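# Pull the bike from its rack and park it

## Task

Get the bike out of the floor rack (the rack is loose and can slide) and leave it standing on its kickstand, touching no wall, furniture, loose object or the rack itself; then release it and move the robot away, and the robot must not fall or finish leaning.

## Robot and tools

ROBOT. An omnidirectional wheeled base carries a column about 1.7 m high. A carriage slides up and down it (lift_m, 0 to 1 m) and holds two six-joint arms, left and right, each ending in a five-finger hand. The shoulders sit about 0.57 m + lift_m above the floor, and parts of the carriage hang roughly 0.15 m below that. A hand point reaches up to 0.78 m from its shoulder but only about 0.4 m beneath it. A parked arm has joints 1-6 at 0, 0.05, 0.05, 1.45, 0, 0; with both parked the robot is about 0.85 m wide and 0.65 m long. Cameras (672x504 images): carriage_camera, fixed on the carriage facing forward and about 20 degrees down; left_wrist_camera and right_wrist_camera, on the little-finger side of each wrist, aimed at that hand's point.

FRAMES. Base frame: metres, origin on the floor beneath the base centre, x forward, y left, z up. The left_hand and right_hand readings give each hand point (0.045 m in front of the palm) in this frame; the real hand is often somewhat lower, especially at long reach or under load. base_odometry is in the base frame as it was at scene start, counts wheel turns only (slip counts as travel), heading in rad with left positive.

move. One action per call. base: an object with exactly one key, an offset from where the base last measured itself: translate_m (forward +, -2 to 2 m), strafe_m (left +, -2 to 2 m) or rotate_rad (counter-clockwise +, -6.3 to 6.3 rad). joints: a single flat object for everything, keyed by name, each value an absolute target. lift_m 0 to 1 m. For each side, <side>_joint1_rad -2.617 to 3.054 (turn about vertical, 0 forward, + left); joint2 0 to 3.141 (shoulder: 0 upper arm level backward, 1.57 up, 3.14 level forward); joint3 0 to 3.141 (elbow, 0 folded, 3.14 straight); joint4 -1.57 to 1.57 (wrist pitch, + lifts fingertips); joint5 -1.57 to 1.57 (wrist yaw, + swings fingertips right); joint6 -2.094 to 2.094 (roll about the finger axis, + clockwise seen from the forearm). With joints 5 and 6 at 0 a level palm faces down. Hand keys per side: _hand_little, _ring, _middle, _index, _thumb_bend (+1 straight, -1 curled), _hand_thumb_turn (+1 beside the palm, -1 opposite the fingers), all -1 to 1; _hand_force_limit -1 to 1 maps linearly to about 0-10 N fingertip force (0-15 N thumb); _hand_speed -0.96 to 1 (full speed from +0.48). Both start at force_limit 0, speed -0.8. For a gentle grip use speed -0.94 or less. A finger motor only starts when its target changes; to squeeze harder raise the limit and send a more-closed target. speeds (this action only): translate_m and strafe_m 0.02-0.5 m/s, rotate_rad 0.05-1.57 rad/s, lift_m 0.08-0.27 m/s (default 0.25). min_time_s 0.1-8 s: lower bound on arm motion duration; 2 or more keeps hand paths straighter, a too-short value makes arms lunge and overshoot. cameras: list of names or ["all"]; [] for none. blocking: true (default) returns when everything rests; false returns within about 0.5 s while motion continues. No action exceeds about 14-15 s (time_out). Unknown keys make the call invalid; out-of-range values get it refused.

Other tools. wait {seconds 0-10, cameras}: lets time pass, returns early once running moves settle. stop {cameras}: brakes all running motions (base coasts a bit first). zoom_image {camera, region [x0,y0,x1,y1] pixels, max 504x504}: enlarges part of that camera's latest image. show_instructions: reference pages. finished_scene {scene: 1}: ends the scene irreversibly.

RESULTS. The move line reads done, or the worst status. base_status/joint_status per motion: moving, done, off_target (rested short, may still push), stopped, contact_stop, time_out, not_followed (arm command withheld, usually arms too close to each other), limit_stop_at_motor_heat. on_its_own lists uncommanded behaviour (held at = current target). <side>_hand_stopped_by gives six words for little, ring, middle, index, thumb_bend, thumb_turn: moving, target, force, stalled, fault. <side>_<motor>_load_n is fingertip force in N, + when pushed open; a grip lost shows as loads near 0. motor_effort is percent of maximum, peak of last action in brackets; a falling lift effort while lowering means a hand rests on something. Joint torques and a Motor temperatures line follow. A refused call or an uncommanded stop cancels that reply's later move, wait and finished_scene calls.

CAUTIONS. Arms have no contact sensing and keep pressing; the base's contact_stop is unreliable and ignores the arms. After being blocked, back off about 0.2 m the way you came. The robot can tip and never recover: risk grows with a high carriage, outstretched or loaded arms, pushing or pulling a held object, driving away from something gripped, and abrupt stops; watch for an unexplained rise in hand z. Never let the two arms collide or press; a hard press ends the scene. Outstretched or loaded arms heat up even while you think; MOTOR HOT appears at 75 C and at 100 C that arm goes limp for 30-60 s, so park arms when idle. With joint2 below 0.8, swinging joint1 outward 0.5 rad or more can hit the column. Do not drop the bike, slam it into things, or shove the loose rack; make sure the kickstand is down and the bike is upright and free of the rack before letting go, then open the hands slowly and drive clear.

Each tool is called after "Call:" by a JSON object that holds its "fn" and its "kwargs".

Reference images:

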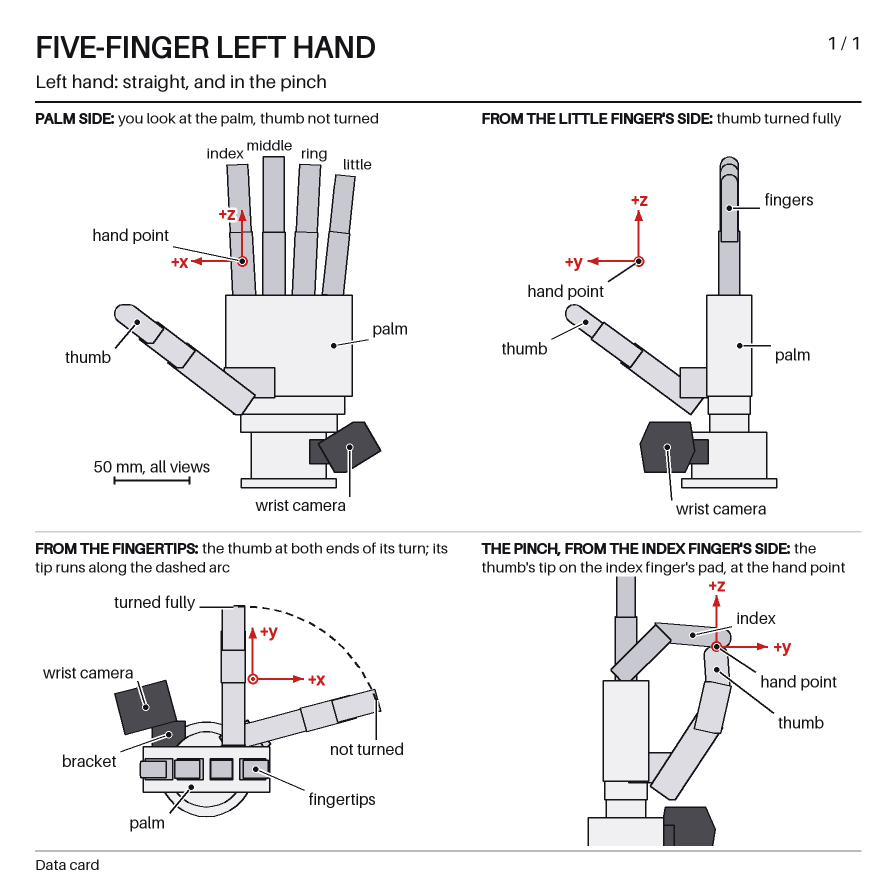

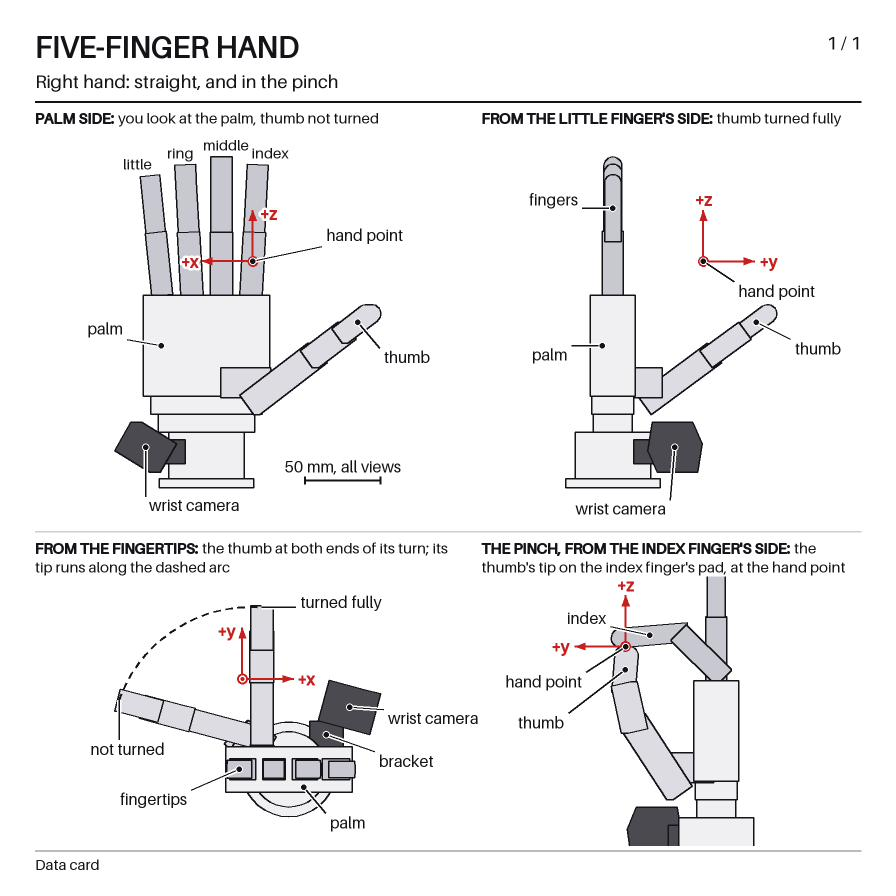

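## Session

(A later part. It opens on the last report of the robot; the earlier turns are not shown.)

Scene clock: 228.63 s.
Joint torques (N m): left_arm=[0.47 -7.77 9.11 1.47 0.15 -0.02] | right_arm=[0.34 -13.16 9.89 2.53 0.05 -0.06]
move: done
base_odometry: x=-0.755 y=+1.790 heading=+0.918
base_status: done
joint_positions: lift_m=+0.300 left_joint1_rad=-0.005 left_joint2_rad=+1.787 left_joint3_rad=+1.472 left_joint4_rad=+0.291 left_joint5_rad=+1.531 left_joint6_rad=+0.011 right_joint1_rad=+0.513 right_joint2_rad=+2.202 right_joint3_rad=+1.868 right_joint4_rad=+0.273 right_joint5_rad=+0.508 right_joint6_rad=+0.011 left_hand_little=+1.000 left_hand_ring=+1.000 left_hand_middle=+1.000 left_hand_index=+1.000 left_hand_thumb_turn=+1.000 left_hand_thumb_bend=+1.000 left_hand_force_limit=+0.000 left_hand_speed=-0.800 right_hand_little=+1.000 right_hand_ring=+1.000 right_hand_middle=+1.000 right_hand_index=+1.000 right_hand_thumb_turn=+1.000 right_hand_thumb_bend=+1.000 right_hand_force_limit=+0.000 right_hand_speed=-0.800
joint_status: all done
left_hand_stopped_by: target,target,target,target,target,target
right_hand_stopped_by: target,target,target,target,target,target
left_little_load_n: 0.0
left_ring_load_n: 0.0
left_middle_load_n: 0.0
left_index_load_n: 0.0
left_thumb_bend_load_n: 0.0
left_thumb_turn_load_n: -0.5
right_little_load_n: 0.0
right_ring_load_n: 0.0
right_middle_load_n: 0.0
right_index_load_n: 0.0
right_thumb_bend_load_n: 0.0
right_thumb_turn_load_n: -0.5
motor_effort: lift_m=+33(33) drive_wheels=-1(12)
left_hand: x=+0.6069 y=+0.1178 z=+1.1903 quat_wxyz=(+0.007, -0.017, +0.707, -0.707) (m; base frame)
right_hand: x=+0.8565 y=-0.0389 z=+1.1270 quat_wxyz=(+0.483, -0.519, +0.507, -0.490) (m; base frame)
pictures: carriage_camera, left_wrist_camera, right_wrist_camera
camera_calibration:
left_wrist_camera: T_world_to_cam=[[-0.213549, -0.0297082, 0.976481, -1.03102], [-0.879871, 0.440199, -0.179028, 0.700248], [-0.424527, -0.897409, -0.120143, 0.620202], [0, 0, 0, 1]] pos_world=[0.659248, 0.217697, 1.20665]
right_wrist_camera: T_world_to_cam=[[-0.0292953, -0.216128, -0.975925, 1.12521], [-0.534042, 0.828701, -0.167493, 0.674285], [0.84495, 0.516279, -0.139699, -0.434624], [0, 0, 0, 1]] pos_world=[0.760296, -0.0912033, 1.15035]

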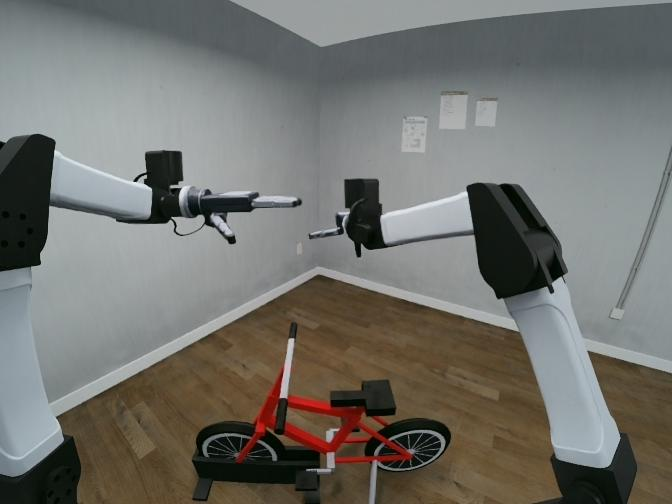

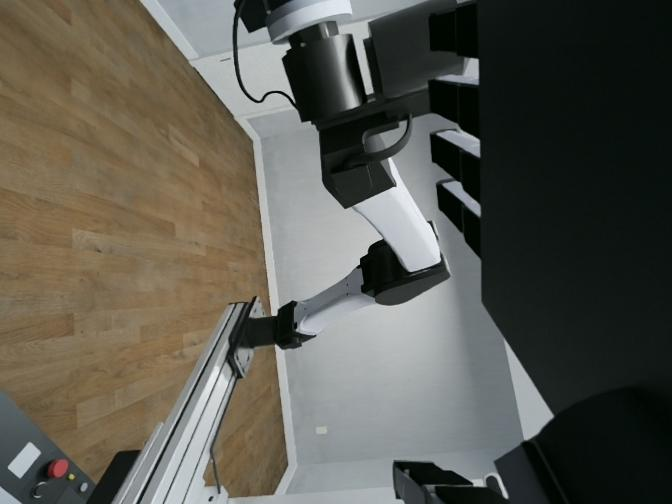

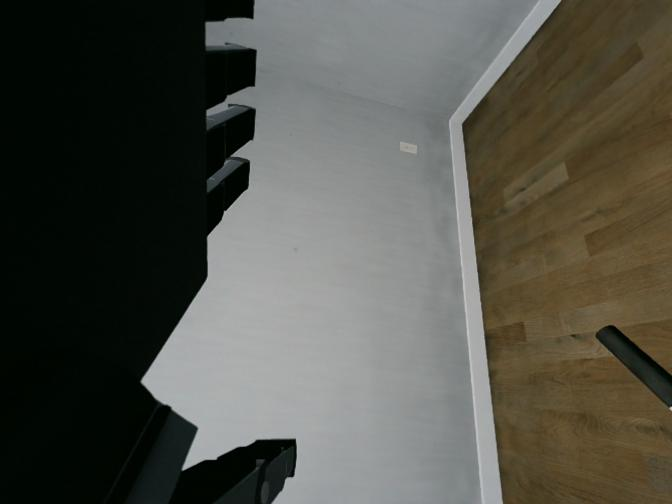

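Call:
{"fn": "move", "kwargs": {"joints": {"right_joint1_rad": 0.519, "right_joint2_rad": 2.848, "right_joint3_rad": 1.63, "right_joint4_rad": 1.22, "right_joint5_rad": 0.519, "right_joint6_rad": 0.0, "left_joint1_rad": 0.01, "left_joint5_rad": 1.55, "left_joint6_rad": 0, "left_joint2_rad": 2.34, "left_joint3_rad": 1.3, "left_joint4_rad": 1.05, "lift_m": 0.18, "left_hand_thumb_turn": -1, "right_hand_thumb_turn": -1}, "cameras": ["all"], "min_time_s": 3}}

Call:
{"fn": "zoom_image", "kwargs": {"camera": "carriage_camera", "region": [180, 200, 500, 504]}}

Call:
{"fn": "zoom_image", "kwargs": {"camera": "left_wrist_camera", "region": [0, 0, 504, 504]}}

Call:
{"fn": "zoom_image", "kwargs": {"camera": "right_wrist_camera", "region": [168, 0, 672, 504]}}

Scene clock: 250.17 s.
Joint torques (N m): left_arm=[0.72 -9.91 4.07 1.47 0.11 0.01] | right_arm=[0.25 -13.71 4.07 2.49 -0.01 -0.06]
Motor temperatures (°C): left_arm=[26 43 47 39 27 27] | right_arm=[29 44 48 46 29 29]
move: done
base_odometry: x=-0.755 y=+1.790 heading=+0.918
base_status: not commanded
joint_positions: lift_m=+0.180 left_joint1_rad=+0.002 left_joint2_rad=+2.325 left_joint3_rad=+1.311 left_joint4_rad=+1.043 left_joint5_rad=+1.542 left_joint6_rad=+0.010 right_joint1_rad=+0.513 right_joint2_rad=+2.847 right_joint3_rad=+1.635 right_joint4_rad=+1.194 right_joint5_rad=+0.511 right_joint6_rad=+0.008 left_hand_little=+1.000 left_hand_ring=+1.000 left_hand_middle=+1.000 left_hand_index=+1.000 left_hand_thumb_turn=-1.000 left_hand_thumb_bend=+1.000 left_hand_force_limit=+0.000 left_hand_speed=-0.800 right_hand_little=+1.000 right_hand_ring=+1.000 right_hand_middle=+1.000 right_hand_index=+1.000 right_hand_thumb_turn=-1.000 right_hand_thumb_bend=+1.000 right_hand_force_limit=+0.000 right_hand_speed=-0.800
joint_status: all done
left_hand_stopped_by: target,target,target,target,target,target
right_hand_stopped_by: target,target,target,target,target,target
left_little_load_n: 0.0
left_ring_load_n: 0.0
left_middle_load_n: 0.0
left_index_load_n: 0.0
left_thumb_bend_load_n: 0.0
left_thumb_turn_load_n: 0.0
right_little_load_n: 0.0
right_ring_load_n: 0.0
right_middle_load_n: 0.0
right_index_load_n: 0.0
right_thumb_bend_load_n: 0.0
right_thumb_turn_load_n: 0.0
motor_effort: lift_m=+33(34) drive_wheels=-1(2)
left_hand: x=+0.6622 y=+0.1209 z=+0.8505 quat_wxyz=(+0.025, +0.003, +0.707, -0.707) (m; base frame)
right_hand: x=+0.8486 y=-0.0441 z=+0.6967 quat_wxyz=(+0.496, -0.505, +0.503, -0.496) (m; base frame)
pictures: carriage_camera, left_wrist_camera, right_wrist_camera
camera_calibration:
carriage_camera: T_world_to_cam=[[-0.0320722, -0.999189, 0.0243347, -0.0276665], [-0.332388, -0.0122986, -0.943063, 1.16874], [0.942597, -0.0383347, -0.331724, 0.27009], [0, 0, 0, 1]] pos_world=[0.133003, -0.00291636, 1.19247]
left_wrist_camera: T_world_to_cam=[[-0.264052, -0.0287125, 0.964081, -0.6434], [-0.867837, 0.443242, -0.224491, 0.717173], [-0.420876, -0.895942, -0.141957, 0.621646], [0, 0, 0, 1]] pos_world=[0.714134, 0.220604, 0.869535]
right_wrist_camera: T_world_to_cam=[[0.00699633, -0.197784, -0.980221, 0.676902], [-0.525211, 0.833426, -0.171913, 0.5982], [0.850944, 0.516025, -0.0980473, -0.519485], [0, 0, 0, 1]] pos_world=[0.751498, -0.0966077, 0.715418]

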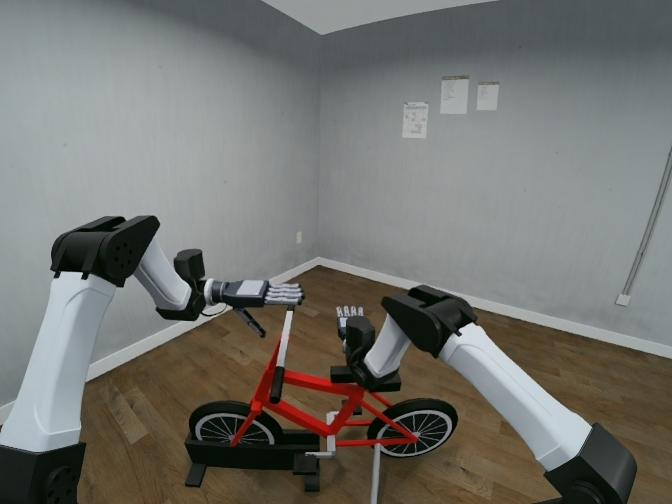

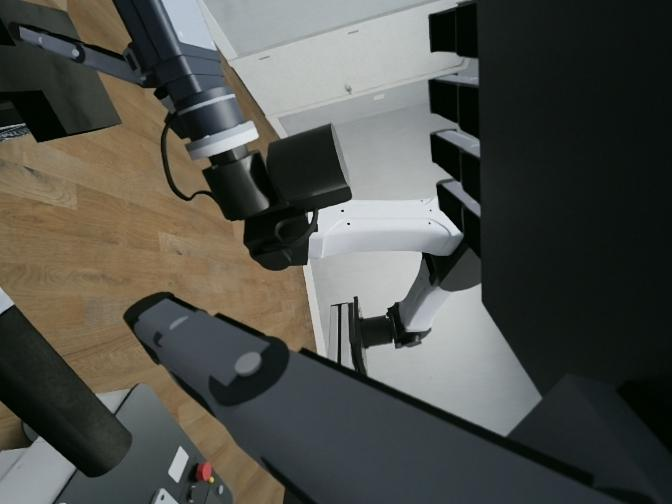

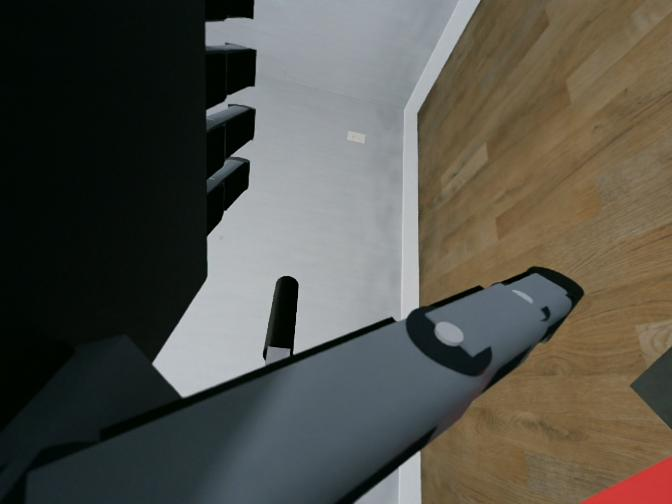

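Scaled by 1.575.

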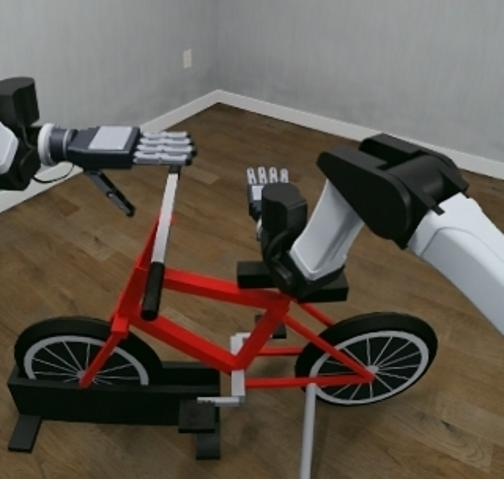

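Scaled by 1.000.

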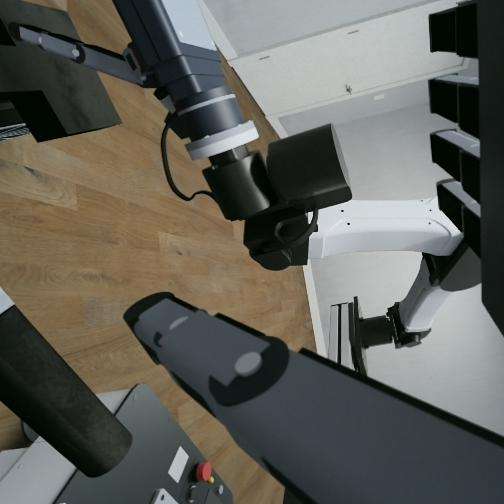

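Scaled by 1.000.

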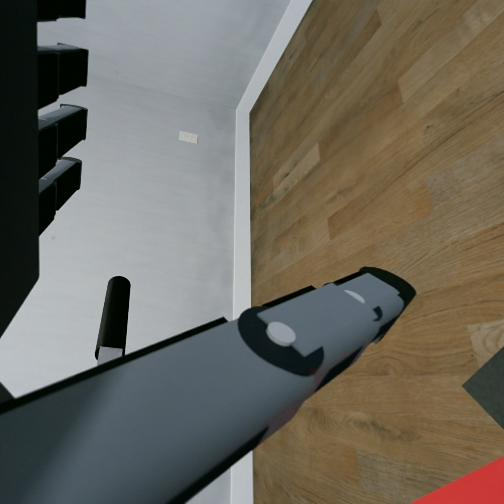

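Call:
{"fn": "move", "kwargs": {"joints": {"right_joint1_rad": 0.553, "right_joint2_rad": 2.782, "right_joint3_rad": 1.41, "right_joint4_rad": 1.39, "right_joint5_rad": 0.557, "left_joint1_rad": -0.005, "left_joint5_rad": 1.55, "left_joint2_rad": 2.185, "left_joint3_rad": 0.99, "left_joint4_rad": 1.18}, "min_time_s": 1.5}}

Call:
{"fn": "move", "kwargs": {"joints": {"lift_m": 0.07}, "cameras": ["all"]}}

Call:
{"fn": "zoom_image", "kwargs": {"camera": "carriage_camera", "region": [180, 250, 450, 504]}}

Scene clock: 278.13 s.
Joint torques (N m): left_arm=[-0.61 -12.23 3.29 1.5 0.14 0.01] | right_arm=[0.46 -17.22 3.03 2.49 0.07 -0.04]
Motor temperatures (°C): left_arm=[26 46 44 38 26 27] | right_arm=[29 50 44 48 29 29]
move: done
base_odometry: x=-0.755 y=+1.790 heading=+0.918
base_status: not commanded
joint_positions: lift_m=+0.180 left_joint1_rad=+0.002 left_joint2_rad=+2.215 left_joint3_rad=+1.001 left_joint4_rad=+1.172 left_joint5_rad=+1.545 left_joint6_rad=+0.010 right_joint1_rad=+0.544 right_joint2_rad=+2.831 right_joint3_rad=+1.415 right_joint4_rad=+1.363 right_joint5_rad=+0.546 right_joint6_rad=+0.008 left_hand_little=+1.000 left_hand_ring=+1.000 left_hand_middle=+1.000 left_hand_index=+1.000 left_hand_thumb_turn=-1.000 left_hand_thumb_bend=+1.000 left_hand_force_limit=+0.000 left_hand_speed=-0.800 right_hand_little=+1.000 right_hand_ring=+1.000 right_hand_middle=+1.000 right_hand_index=+1.000 right_hand_thumb_turn=-1.000 right_hand_thumb_bend=+1.000 right_hand_force_limit=+0.000 right_hand_speed=-0.800
joint_status: all done
left_hand_stopped_by: target,target,target,target,target,target
right_hand_stopped_by: target,target,target,target,target,target
left_little_load_n: 0.0
left_ring_load_n: 0.0
left_middle_load_n: 0.0
left_index_load_n: 0.0
left_thumb_bend_load_n: 0.5
left_thumb_turn_load_n: 0.0
right_little_load_n: 0.0
right_ring_load_n: 0.0
right_middle_load_n: 0.0
right_index_load_n: 0.0
right_thumb_bend_load_n: 0.0
right_thumb_turn_load_n: 0.0
motor_effort: lift_m=+33(33) drive_wheels=-1(2)
left_hand: x=+0.5965 y=+0.1208 z=+0.8331 quat_wxyz=(-0.002, -0.022, +0.707, -0.707) (m; base frame)
right_hand: x=+0.7994 y=-0.0567 z=+0.6680 quat_wxyz=(+0.483, -0.515, +0.507, -0.494) (m; base frame)
pictures: none

Scene clock: 279.10 s.
Joint torques (N m): left_arm=[-0.57 -10.74 3.77 1.43 0.13 0.01] | right_arm=[0.5 -15.24 3.48 2.38 0.04 -0.04]
move: done
base_odometry: x=-0.755 y=+1.790 heading=+0.918
base_status: not commanded
joint_positions: lift_m=+0.070 left_joint1_rad=+0.001 left_joint2_rad=+2.199 left_joint3_rad=+0.996 left_joint4_rad=+1.179 left_joint5_rad=+1.545 left_joint6_rad=+0.010 right_joint1_rad=+0.544 right_joint2_rad=+2.809 right_joint3_rad=+1.411 right_joint4_rad=+1.371 right_joint5_rad=+0.548 right_joint6_rad=+0.008 left_hand_little=+1.000 left_hand_ring=+1.000 left_hand_middle=+1.000 left_hand_index=+1.000 left_hand_thumb_turn=-1.000 left_hand_thumb_bend=+1.000 left_hand_force_limit=+0.000 left_hand_speed=-0.800 right_hand_little=+1.000 right_hand_ring=+1.000 right_hand_middle=+1.000 right_hand_index=+1.000 right_hand_thumb_turn=-1.000 right_hand_thumb_bend=+1.000 right_hand_force_limit=+0.000 right_hand_speed=-0.800
joint_status: all done
left_hand_stopped_by: target,target,target,target,target,target
right_hand_stopped_by: target,target,target,target,target,target
left_little_load_n: 0.0
left_ring_load_n: 0.0
left_middle_load_n: 0.0
left_index_load_n: 0.0
left_thumb_bend_load_n: 0.0
left_thumb_turn_load_n: 0.0
right_little_load_n: 0.0
right_ring_load_n: 0.0
right_middle_load_n: 0.0
right_index_load_n: 0.0
right_thumb_bend_load_n: 0.0
right_thumb_turn_load_n: 0.0
motor_effort: lift_m=+32(35) drive_wheels=-1(2)
left_hand: x=+0.5964 y=+0.1205 z=+0.7284 quat_wxyz=(+0.005, -0.015, +0.707, -0.707) (m; base frame)
right_hand: x=+0.8029 y=-0.0550 z=+0.5717 quat_wxyz=(+0.492, -0.506, +0.505, -0.497) (m; base frame)
pictures: carriage_camera, left_wrist_camera, right_wrist_camera
camera_calibration:
carriage_camera: T_world_to_cam=[[-0.0320722, -0.999189, 0.0243347, -0.0249897], [-0.332388, -0.0122986, -0.943063, 1.06501], [0.942597, -0.0383347, -0.331724, 0.2336], [0, 0, 0, 1]] pos_world=[0.133003, -0.00291636, 1.08247]
left_wrist_camera: T_world_to_cam=[[-0.212676, -0.0278828, 0.976725, -0.583039], [-0.876997, 0.446221, -0.178222, 0.604193], [-0.430866, -0.894488, -0.119354, 0.565544], [0, 0, 0, 1]] pos_world=[0.64955, 0.220012, 0.744649]
right_wrist_camera: T_world_to_cam=[[-0.000911285, -0.20262, -0.979257, 0.558037], [-0.521621, 0.835576, -0.172405, 0.559202], [0.853177, 0.510644, -0.106452, -0.484435], [0, 0, 0, 1]] pos_world=[0.705509, -0.106813, 0.591302]

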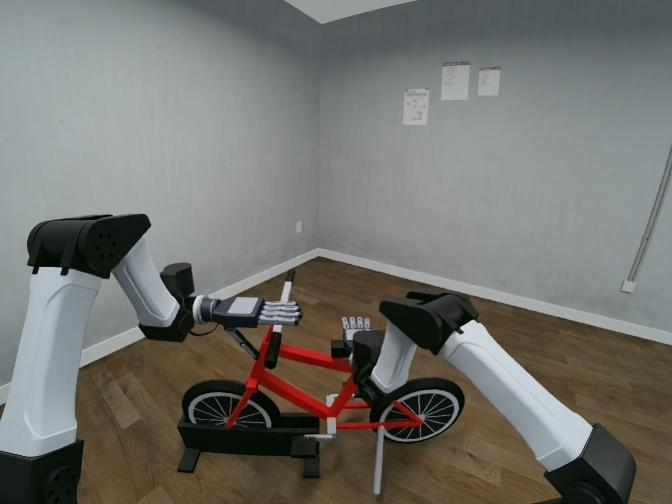

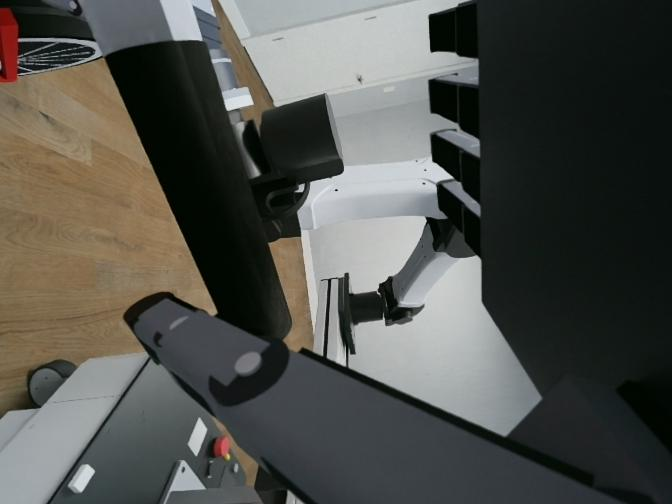

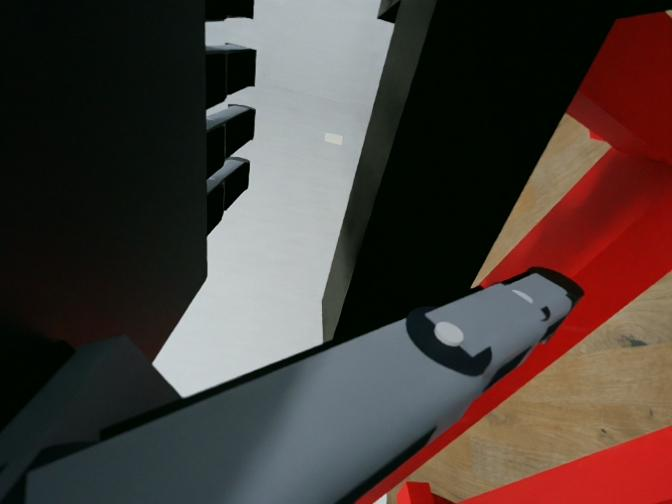

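Scaled by 1.867.

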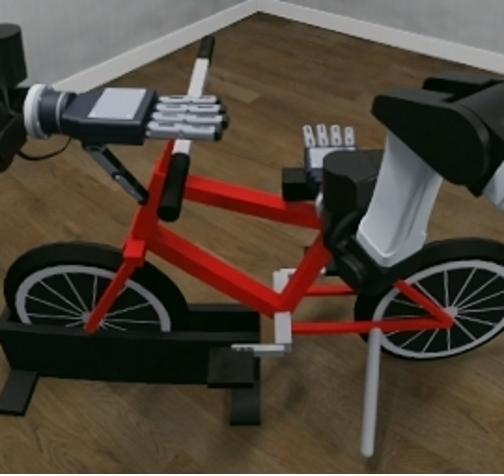

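Call:
{"fn": "move", "kwargs": {"joints": {"lift_m": 0.033, "left_joint2_rad": 2.24, "left_joint4_rad": 1.235}, "speeds": {"lift_m": 0.08}, "cameras": ["all"], "min_time_s": 1}}

Call:
{"fn": "zoom_image", "kwargs": {"camera": "carriage_camera", "region": [200, 250, 400, 400]}}

Scene clock: 303.17 s.
Joint torques (N m): left_arm=[-0.54 -8.54 3.6 1.49 0.11 0] | right_arm=[0.53 -15.15 3.56 2.38 0.02 -0.04]
Motor temperatures (°C): left_arm=[26 54 42 38 26 27] | right_arm=[29 57 43 48 28 29]
move: done
base_odometry: x=-0.755 y=+1.790 heading=+0.918
base_status: not commanded
joint_positions: lift_m=+0.033 left_joint1_rad=+0.001 left_joint2_rad=+2.226 left_joint3_rad=+0.996 left_joint4_rad=+1.227 left_joint5_rad=+1.545 left_joint6_rad=+0.010 right_joint1_rad=+0.544 right_joint2_rad=+2.809 right_joint3_rad=+1.411 right_joint4_rad=+1.374 right_joint5_rad=+0.548 right_joint6_rad=+0.008 left_hand_little=+1.000 left_hand_ring=+1.000 left_hand_middle=+1.000 left_hand_index=+1.000 left_hand_thumb_turn=-1.000 left_hand_thumb_bend=+1.000 left_hand_force_limit=+0.000 left_hand_speed=-0.800 right_hand_little=+1.000 right_hand_ring=+1.000 right_hand_middle=+1.000 right_hand_index=+1.000 right_hand_thumb_turn=-1.000 right_hand_thumb_bend=+1.000 right_hand_force_limit=+0.000 right_hand_speed=-0.800
joint_status: all done
left_hand_stopped_by: target,target,target,target,target,target
right_hand_stopped_by: target,target,target,target,target,target
left_little_load_n: 0.0
left_ring_load_n: 0.0
left_middle_load_n: 0.0
left_index_load_n: 0.0
left_thumb_bend_load_n: 0.0
left_thumb_turn_load_n: -0.5
right_little_load_n: 0.0
right_ring_load_n: -0.5
right_middle_load_n: 0.0
right_index_load_n: 0.0
right_thumb_bend_load_n: 0.0
right_thumb_turn_load_n: 0.0
motor_effort: lift_m=+32(35) drive_wheels=-1(4)
left_hand: x=+0.5977 y=+0.1205 z=+0.6842 quat_wxyz=(+0.012, -0.008, +0.707, -0.707) (m; base frame)
right_hand: x=+0.8031 y=-0.0550 z=+0.5356 quat_wxyz=(+0.493, -0.505, +0.505, -0.497) (m; base frame)
pictures: carriage_camera, left_wrist_camera, right_wrist_camera
camera_calibration:
carriage_camera: T_world_to_cam=[[-0.0320722, -0.999189, 0.0243347, -0.0240894], [-0.332388, -0.0122986, -0.943063, 1.03011], [0.942597, -0.0383347, -0.331724, 0.221326], [0, 0, 0, 1]] pos_world=[0.133003, -0.00291636, 1.04547]
left_wrist_camera: T_world_to_cam=[[-0.232765, -0.0279158, 0.972132, -0.524487], [-0.873135, 0.446231, -0.196248, 0.607525], [-0.428317, -0.894482, -0.128241, 0.56541], [0, 0, 0, 1]] pos_world=[0.650543, 0.220012, 0.701605]
right_wrist_camera: T_world_to_cam=[[0.00133632, -0.201332, -0.979522, 0.521115], [-0.520903, 0.835996, -0.172542, 0.552563], [0.853615, 0.510467, -0.103757, -0.490354], [0, 0, 0, 1]] pos_world=[0.705709, -0.106713, 0.554907]

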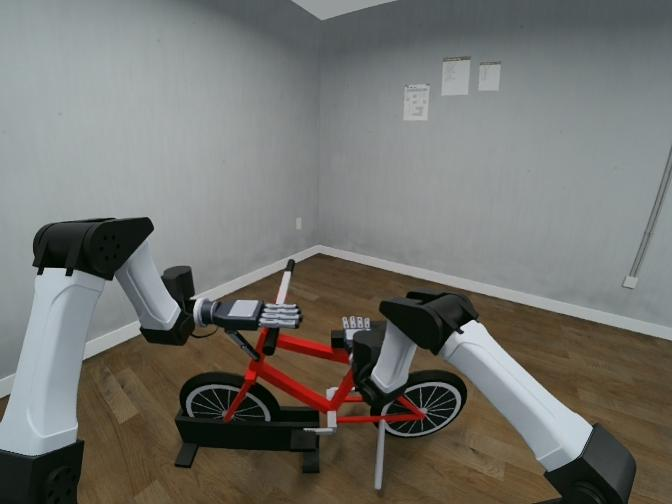

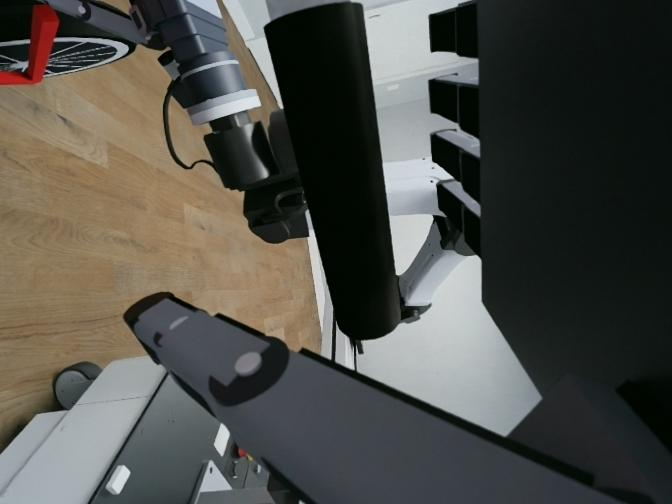

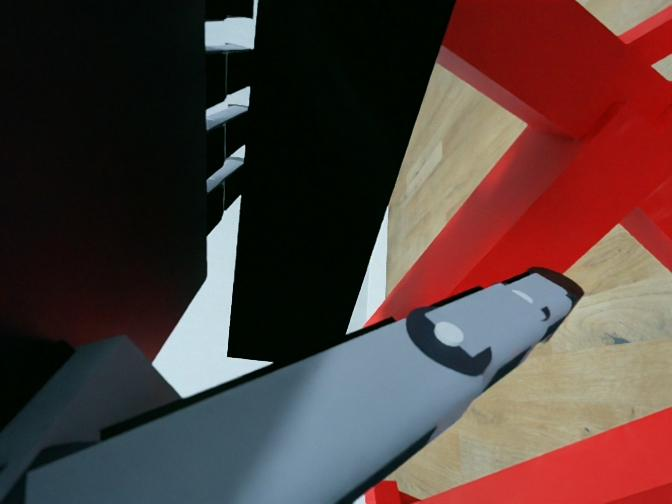

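Scaled by 2.520.

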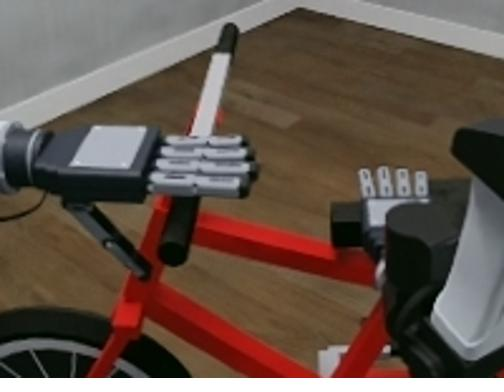

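Call:
{"fn": "move", "kwargs": {"joints": {"lift_m": 0.03, "left_joint2_rad": 2.28, "left_joint4_rad": 1.275, "left_hand_speed": -0.8, "left_hand_force_limit": -0.3, "right_hand_force_limit": -0.3}, "speeds": {"lift_m": 0.08}, "cameras": ["left_wrist_camera"], "min_time_s": 1}}

Call:
{"fn": "move", "kwargs": {"joints": {"left_hand_little": -0.9, "left_hand_ring": -0.9, "left_hand_middle": -0.9, "left_hand_index": -0.9, "right_hand_little": -0.9, "right_hand_ring": -0.9, "right_hand_middle": -0.9, "right_hand_index": -0.9}, "cameras": ["all"]}}

Call:
{"fn": "zoom_image", "kwargs": {"camera": "carriage_camera", "region": [200, 250, 400, 400]}}

Scene clock: 318.37 s.
Joint torques (N m): left_arm=[-0.57 -8.62 3.41 1.5 0.11 0.01] | right_arm=[0.55 -15.23 3.48 2.37 0 -0.05]
Motor temperatures (°C): left_arm=[26 53 41 38 26 27] | right_arm=[28 58 42 48 28 29]
move: done
base_odometry: x=-0.755 y=+1.790 heading=+0.918
base_status: not commanded
joint_positions: lift_m=+0.030 left_joint1_rad=+0.001 left_joint2_rad=+2.265 left_joint3_rad=+0.996 left_joint4_rad=+1.267 left_joint5_rad=+1.545 left_joint6_rad=+0.010 right_joint1_rad=+0.544 right_joint2_rad=+2.809 right_joint3_rad=+1.411 right_joint4_rad=+1.374 right_joint5_rad=+0.549 right_joint6_rad=+0.008 left_hand_little=+1.000 left_hand_ring=+1.000 left_hand_middle=+1.000 left_hand_index=+1.000 left_hand_thumb_turn=-1.000 left_hand_thumb_bend=+1.000 left_hand_force_limit=-0.300 left_hand_speed=-0.800 right_hand_little=+1.000 right_hand_ring=+1.000 right_hand_middle=+1.000 right_hand_index=+1.000 right_hand_thumb_turn=-1.000 right_hand_thumb_bend=+1.000 right_hand_force_limit=-0.300 right_hand_speed=-0.800
joint_status: all done
left_hand_stopped_by: target,target,target,target,target,target
right_hand_stopped_by: target,target,target,target,target,target
left_little_load_n: 0.0
left_ring_load_n: 0.0
left_middle_load_n: 0.0
left_index_load_n: 0.0
left_thumb_bend_load_n: 0.0
left_thumb_turn_load_n: 0.0
right_little_load_n: 0.0
right_ring_load_n: 0.0
right_middle_load_n: 0.0
right_index_load_n: 0.0
right_thumb_bend_load_n: 0.0
right_thumb_turn_load_n: 0.5
motor_effort: lift_m=+31(31) drive_wheels=+0(3)
left_hand: x=+0.5974 y=+0.1205 z=+0.6696 quat_wxyz=(+0.012, -0.007, +0.707, -0.707) (m; base frame)
right_hand: x=+0.8031 y=-0.0551 z=+0.5326 quat_wxyz=(+0.493, -0.505, +0.505, -0.497) (m; base frame)
pictures: left_wrist_camera
camera_calibration:
left_wrist_camera: T_world_to_cam=[[-0.233535, -0.0277949, 0.971951, -0.509763], [-0.872841, 0.446495, -0.196953, 0.604632], [-0.428497, -0.894354, -0.128533, 0.563699], [0, 0, 0, 1]] pos_world=[0.650243, 0.220012, 0.687003]

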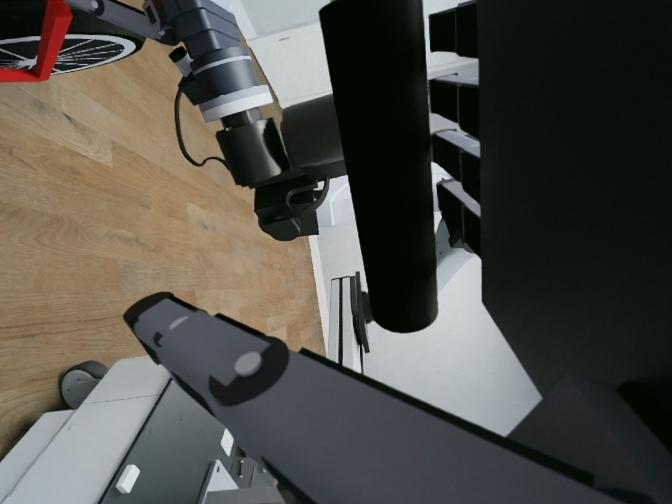

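Scene clock: 322.03 s.
Joint torques (N m): left_arm=[1.31 -8.65 3.44 1.14 0.18 0.08] | right_arm=[0.5 -14.91 3.12 1.8 0.01 0.01]
Motor temperatures (°C): left_arm=[26 53 41 38 26 27] | right_arm=[28 59 42 48 28 29]
move: off_target
base_odometry: x=-0.755 y=+1.790 heading=+0.918
base_status: not commanded
joint_positions: lift_m=+0.030 left_joint1_rad=-0.020 left_joint2_rad=+2.265 left_joint3_rad=+0.996 left_joint4_rad=+1.300 left_joint5_rad=+1.535 left_joint6_rad=+0.002 right_joint1_rad=+0.544 right_joint2_rad=+2.804 right_joint3_rad=+1.415 right_joint4_rad=+1.424 right_joint5_rad=+0.549 right_joint6_rad=+0.003 left_hand_little=-0.219 left_hand_ring=-0.182 left_hand_middle=-0.145 left_hand_index=-0.070 left_hand_thumb_turn=-1.000 left_hand_thumb_bend=+1.000 left_hand_force_limit=-0.300 left_hand_speed=-0.800 right_hand_little=+0.189 right_hand_ring=+0.170 right_hand_middle=+0.133 right_hand_index=+0.115 right_hand_thumb_turn=-1.000 right_hand_thumb_bend=+1.000 right_hand_force_limit=-0.300 right_hand_speed=-0.800
joint_status: left_hand_little off_target (ended at -0.219, target -0.900); left_hand_ring off_target (ended at -0.182, target -0.900); left_hand_middle off_target (ended at -0.145, target -0.900); left_hand_index off_target (ended at -0.070, target -0.900); right_hand_little off_target (ended at +0.189, target -0.900); right_hand_ring off_target (ended at +0.170, target -0.900); right_hand_middle off_target (ended at +0.133, target -0.900); right_hand_index off_target (ended at +0.115, target -0.900)
left_hand_stopped_by: force,force,force,force,target,target
right_hand_stopped_by: force,force,force,force,target,target
left_little_load_n: 4.0
left_ring_load_n: 0.0
left_middle_load_n: 0.0
left_index_load_n: 0.0
left_thumb_bend_load_n: 0.0
left_thumb_turn_load_n: 0.0
right_little_load_n: 0.0
right_ring_load_n: 0.0
right_middle_load_n: 0.5
right_index_load_n: 2.0
right_thumb_bend_load_n: 0.0
right_thumb_turn_load_n: 0.0
motor_effort: lift_m=+31(31) drive_wheels=-1(2)
left_hand: x=+0.5968 y=+0.1125 z=+0.6715 quat_wxyz=(+0.017, +0.006, +0.707, -0.707) (m; base frame)
right_hand: x=+0.8076 y=-0.0527 z=+0.5498 quat_wxyz=(+0.512, -0.486, +0.499, -0.503) (m; base frame)
pictures: carriage_camera, left_wrist_camera, right_wrist_camera
camera_calibration:
carriage_camera: T_world_to_cam=[[-0.0320722, -0.999189, 0.0243347, -0.0240188], [-0.332388, -0.0122986, -0.943063, 1.02738], [0.942597, -0.0383347, -0.331724, 0.220364], [0, 0, 0, 1]] pos_world=[0.133003, -0.00291636, 1.04257]
left_wrist_camera: T_world_to_cam=[[-0.258539, -0.0245553, 0.965689, -0.49319], [-0.862698, 0.455658, -0.219379, 0.615935], [-0.434637, -0.889816, -0.138989, 0.566636], [0, 0, 0, 1]] pos_world=[0.650139, 0.211436, 0.690148]
right_wrist_camera: T_world_to_cam=[[0.0511014, -0.17636, -0.982998, 0.498596], [-0.511358, 0.840849, -0.17744, 0.550777], [0.857847, 0.511732, -0.0472147, -0.528343], [0, 0, 0, 1]] pos_world=[0.709403, -0.104818, 0.562903]

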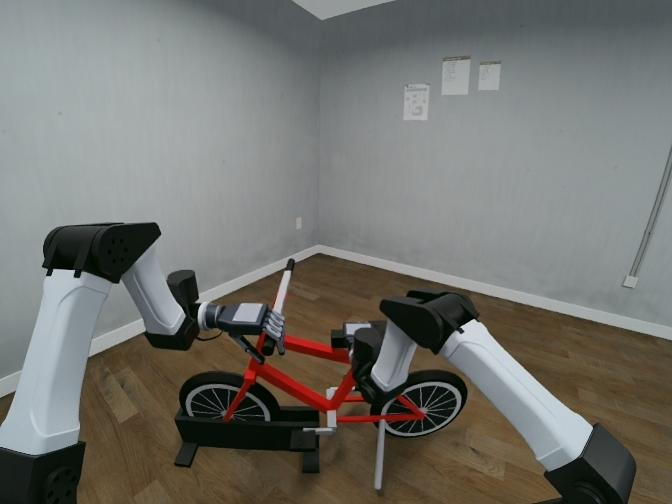

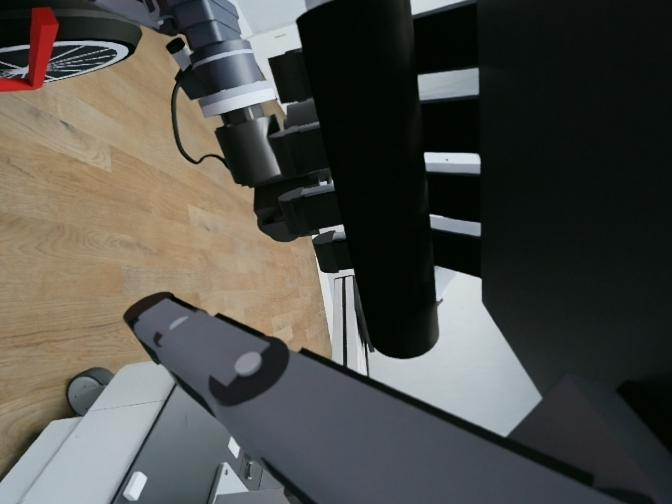

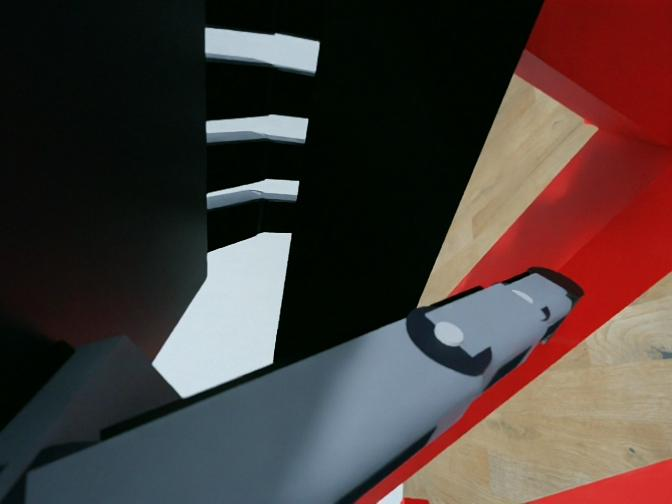

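Scaled by 2.520.

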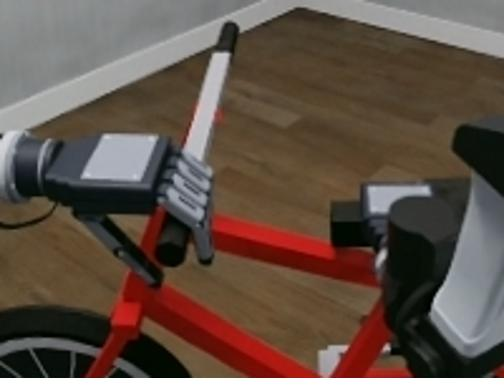

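Call:
{"fn": "move", "kwargs": {"joints": {"right_hand_little": 1, "right_hand_ring": 1, "right_hand_middle": 1, "right_hand_index": 1, "left_hand_thumb_bend": -0.6}}}

Call:
{"fn": "move", "kwargs": {"joints": {"right_joint1_rad": 0.521, "right_joint2_rad": 2.824, "right_joint3_rad": 1.543, "right_joint4_rad": 1.299, "right_joint5_rad": 0.517}, "cameras": ["all"], "min_time_s": 1.5}}

Scene clock: 344.80 s.
Joint torques (N m): left_arm=[1.32 -8.64 3.44 1.13 0.21 -0.05] | right_arm=[0.5 -14.83 3.1 2.22 -0.01 0.02]
Motor temperatures (°C): left_arm=[26 53 40 37 26 27] | right_arm=[28 64 41 45 28 28]
move: off_target
base_odometry: x=-0.755 y=+1.790 heading=+0.918
base_status: not commanded
joint_positions: lift_m=+0.030 left_joint1_rad=-0.020 left_joint2_rad=+2.265 left_joint3_rad=+0.996 left_joint4_rad=+1.300 left_joint5_rad=+1.532 left_joint6_rad=+0.016 right_joint1_rad=+0.544 right_joint2_rad=+2.804 right_joint3_rad=+1.415 right_joint4_rad=+1.387 right_joint5_rad=+0.550 right_joint6_rad=+0.003 left_hand_little=-0.218 left_hand_ring=-0.182 left_hand_middle=-0.145 left_hand_index=-0.070 left_hand_thumb_turn=-1.000 left_hand_thumb_bend=-0.064 left_hand_force_limit=-0.300 left_hand_speed=-0.800 right_hand_little=+1.000 right_hand_ring=+1.000 right_hand_middle=+1.000 right_hand_index=+1.000 right_hand_thumb_turn=-1.000 right_hand_thumb_bend=+1.000 right_hand_force_limit=-0.300 right_hand_speed=-0.800
joint_status: left_hand_thumb_bend off_target (ended at -0.064, target -0.600); the others done
left_hand_stopped_by: force,force,force,force,force,target
right_hand_stopped_by: target,target,target,target,target,target
left_little_load_n: 4.5
left_ring_load_n: 0.0
left_middle_load_n: 0.0
left_index_load_n: 0.0
left_thumb_bend_load_n: 5.0
left_thumb_turn_load_n: 0.5
right_little_load_n: 0.0
right_ring_load_n: -0.5
right_middle_load_n: -0.5
right_index_load_n: 0.0
right_thumb_bend_load_n: 0.0
right_thumb_turn_load_n: 0.0
motor_effort: lift_m=+31(31) drive_wheels=-1(2)
left_hand: x=+0.5982 y=+0.1125 z=+0.6711 quat_wxyz=(+0.023, +0.010, +0.707, -0.707) (m; base frame)
right_hand: x=+0.8059 y=-0.0538 z=+0.5404 quat_wxyz=(+0.499, -0.498, +0.502, -0.500) (m; base frame)
pictures: none

Scene clock: 346.60 s.
Joint torques (N m): left_arm=[1.32 -8.64 3.44 1.13 0.23 -0.05] | right_arm=[-1.26 -12.92 6.65 2.19 -0.18 0]
Motor temperatures (°C): left_arm=[26 53 40 37 26 27] | right_arm=[28 64 41 46 28 28]
move: done
base_odometry: x=-0.755 y=+1.790 heading=+0.918
base_status: not commanded
joint_positions: lift_m=+0.030 left_joint1_rad=-0.020 left_joint2_rad=+2.265 left_joint3_rad=+0.996 left_joint4_rad=+1.300 left_joint5_rad=+1.530 left_joint6_rad=+0.016 right_joint1_rad=+0.534 right_joint2_rad=+2.820 right_joint3_rad=+1.516 right_joint4_rad=+1.302 right_joint5_rad=+0.530 right_joint6_rad=+0.003 left_hand_little=-0.218 left_hand_ring=-0.182 left_hand_middle=-0.145 left_hand_index=-0.070 left_hand_thumb_turn=-1.000 left_hand_thumb_bend=-0.064 left_hand_force_limit=-0.300 left_hand_speed=-0.800 right_hand_little=+1.000 right_hand_ring=+1.000 right_hand_middle=+1.000 right_hand_index=+1.000 right_hand_thumb_turn=-1.000 right_hand_thumb_bend=+1.000 right_hand_force_limit=-0.300 right_hand_speed=-0.800
joint_status: all done
left_hand_stopped_by: force,force,force,force,force,target
right_hand_stopped_by: target,target,target,target,target,target
left_little_load_n: 5.0
left_ring_load_n: 0.0
left_middle_load_n: 0.0
left_index_load_n: 0.0
left_thumb_bend_load_n: 4.5
left_thumb_turn_load_n: 0.5
right_little_load_n: -0.5
right_ring_load_n: 0.0
right_middle_load_n: 0.0
right_index_load_n: -0.5
right_thumb_bend_load_n: 0.0
right_thumb_turn_load_n: -1.5
motor_effort: lift_m=+31(31) drive_wheels=+1(3)
left_hand: x=+0.5986 y=+0.1124 z=+0.6711 quat_wxyz=(+0.024, +0.009, +0.707, -0.707) (m; base frame)
right_hand: x=+0.8256 y=-0.0456 z=+0.5460 quat_wxyz=(+0.501, -0.501, +0.500, -0.498) (m; base frame)
pictures: carriage_camera, left_wrist_camera, right_wrist_camera
camera_calibration:
carriage_camera: T_world_to_cam=[[-0.0320722, -0.999189, 0.0243347, -0.0240188], [-0.332388, -0.0122986, -0.943063, 1.02738], [0.942597, -0.0383347, -0.331724, 0.220364], [0, 0, 0, 1]] pos_world=[0.133003, -0.00291636, 1.04257]
left_wrist_camera: T_world_to_cam=[[-0.272792, -0.025862, 0.961725, -0.481058], [-0.861416, 0.451719, -0.232192, 0.625743], [-0.428425, -0.891785, -0.145503, 0.568216], [0, 0, 0, 1]] pos_world=[0.651234, 0.211626, 0.690616]
right_wrist_camera: T_world_to_cam=[[0.0220389, -0.19472, -0.980611, 0.517026], [-0.524204, 0.832956, -0.177182, 0.563437], [0.851307, 0.517945, -0.0837158, -0.52194], [0, 0, 0, 1]] pos_world=[0.728292, -0.0983062, 0.563138]

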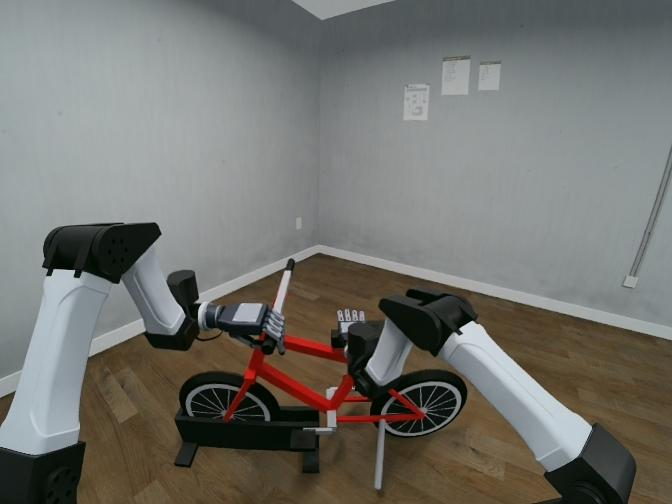

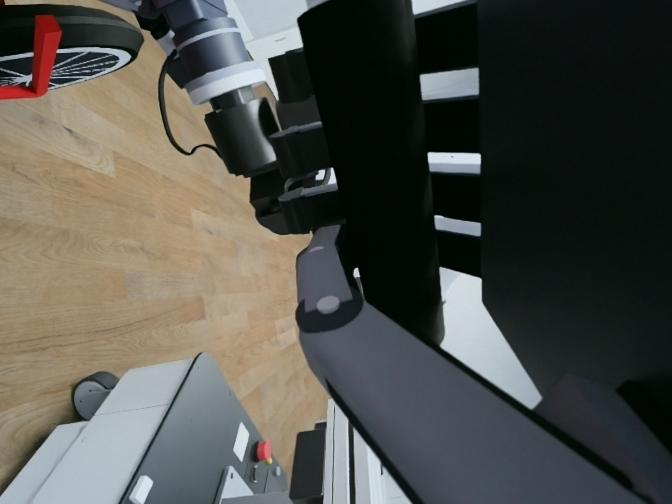

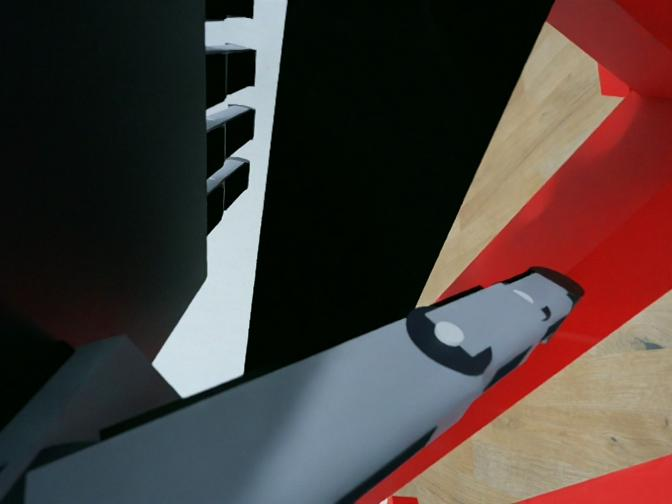

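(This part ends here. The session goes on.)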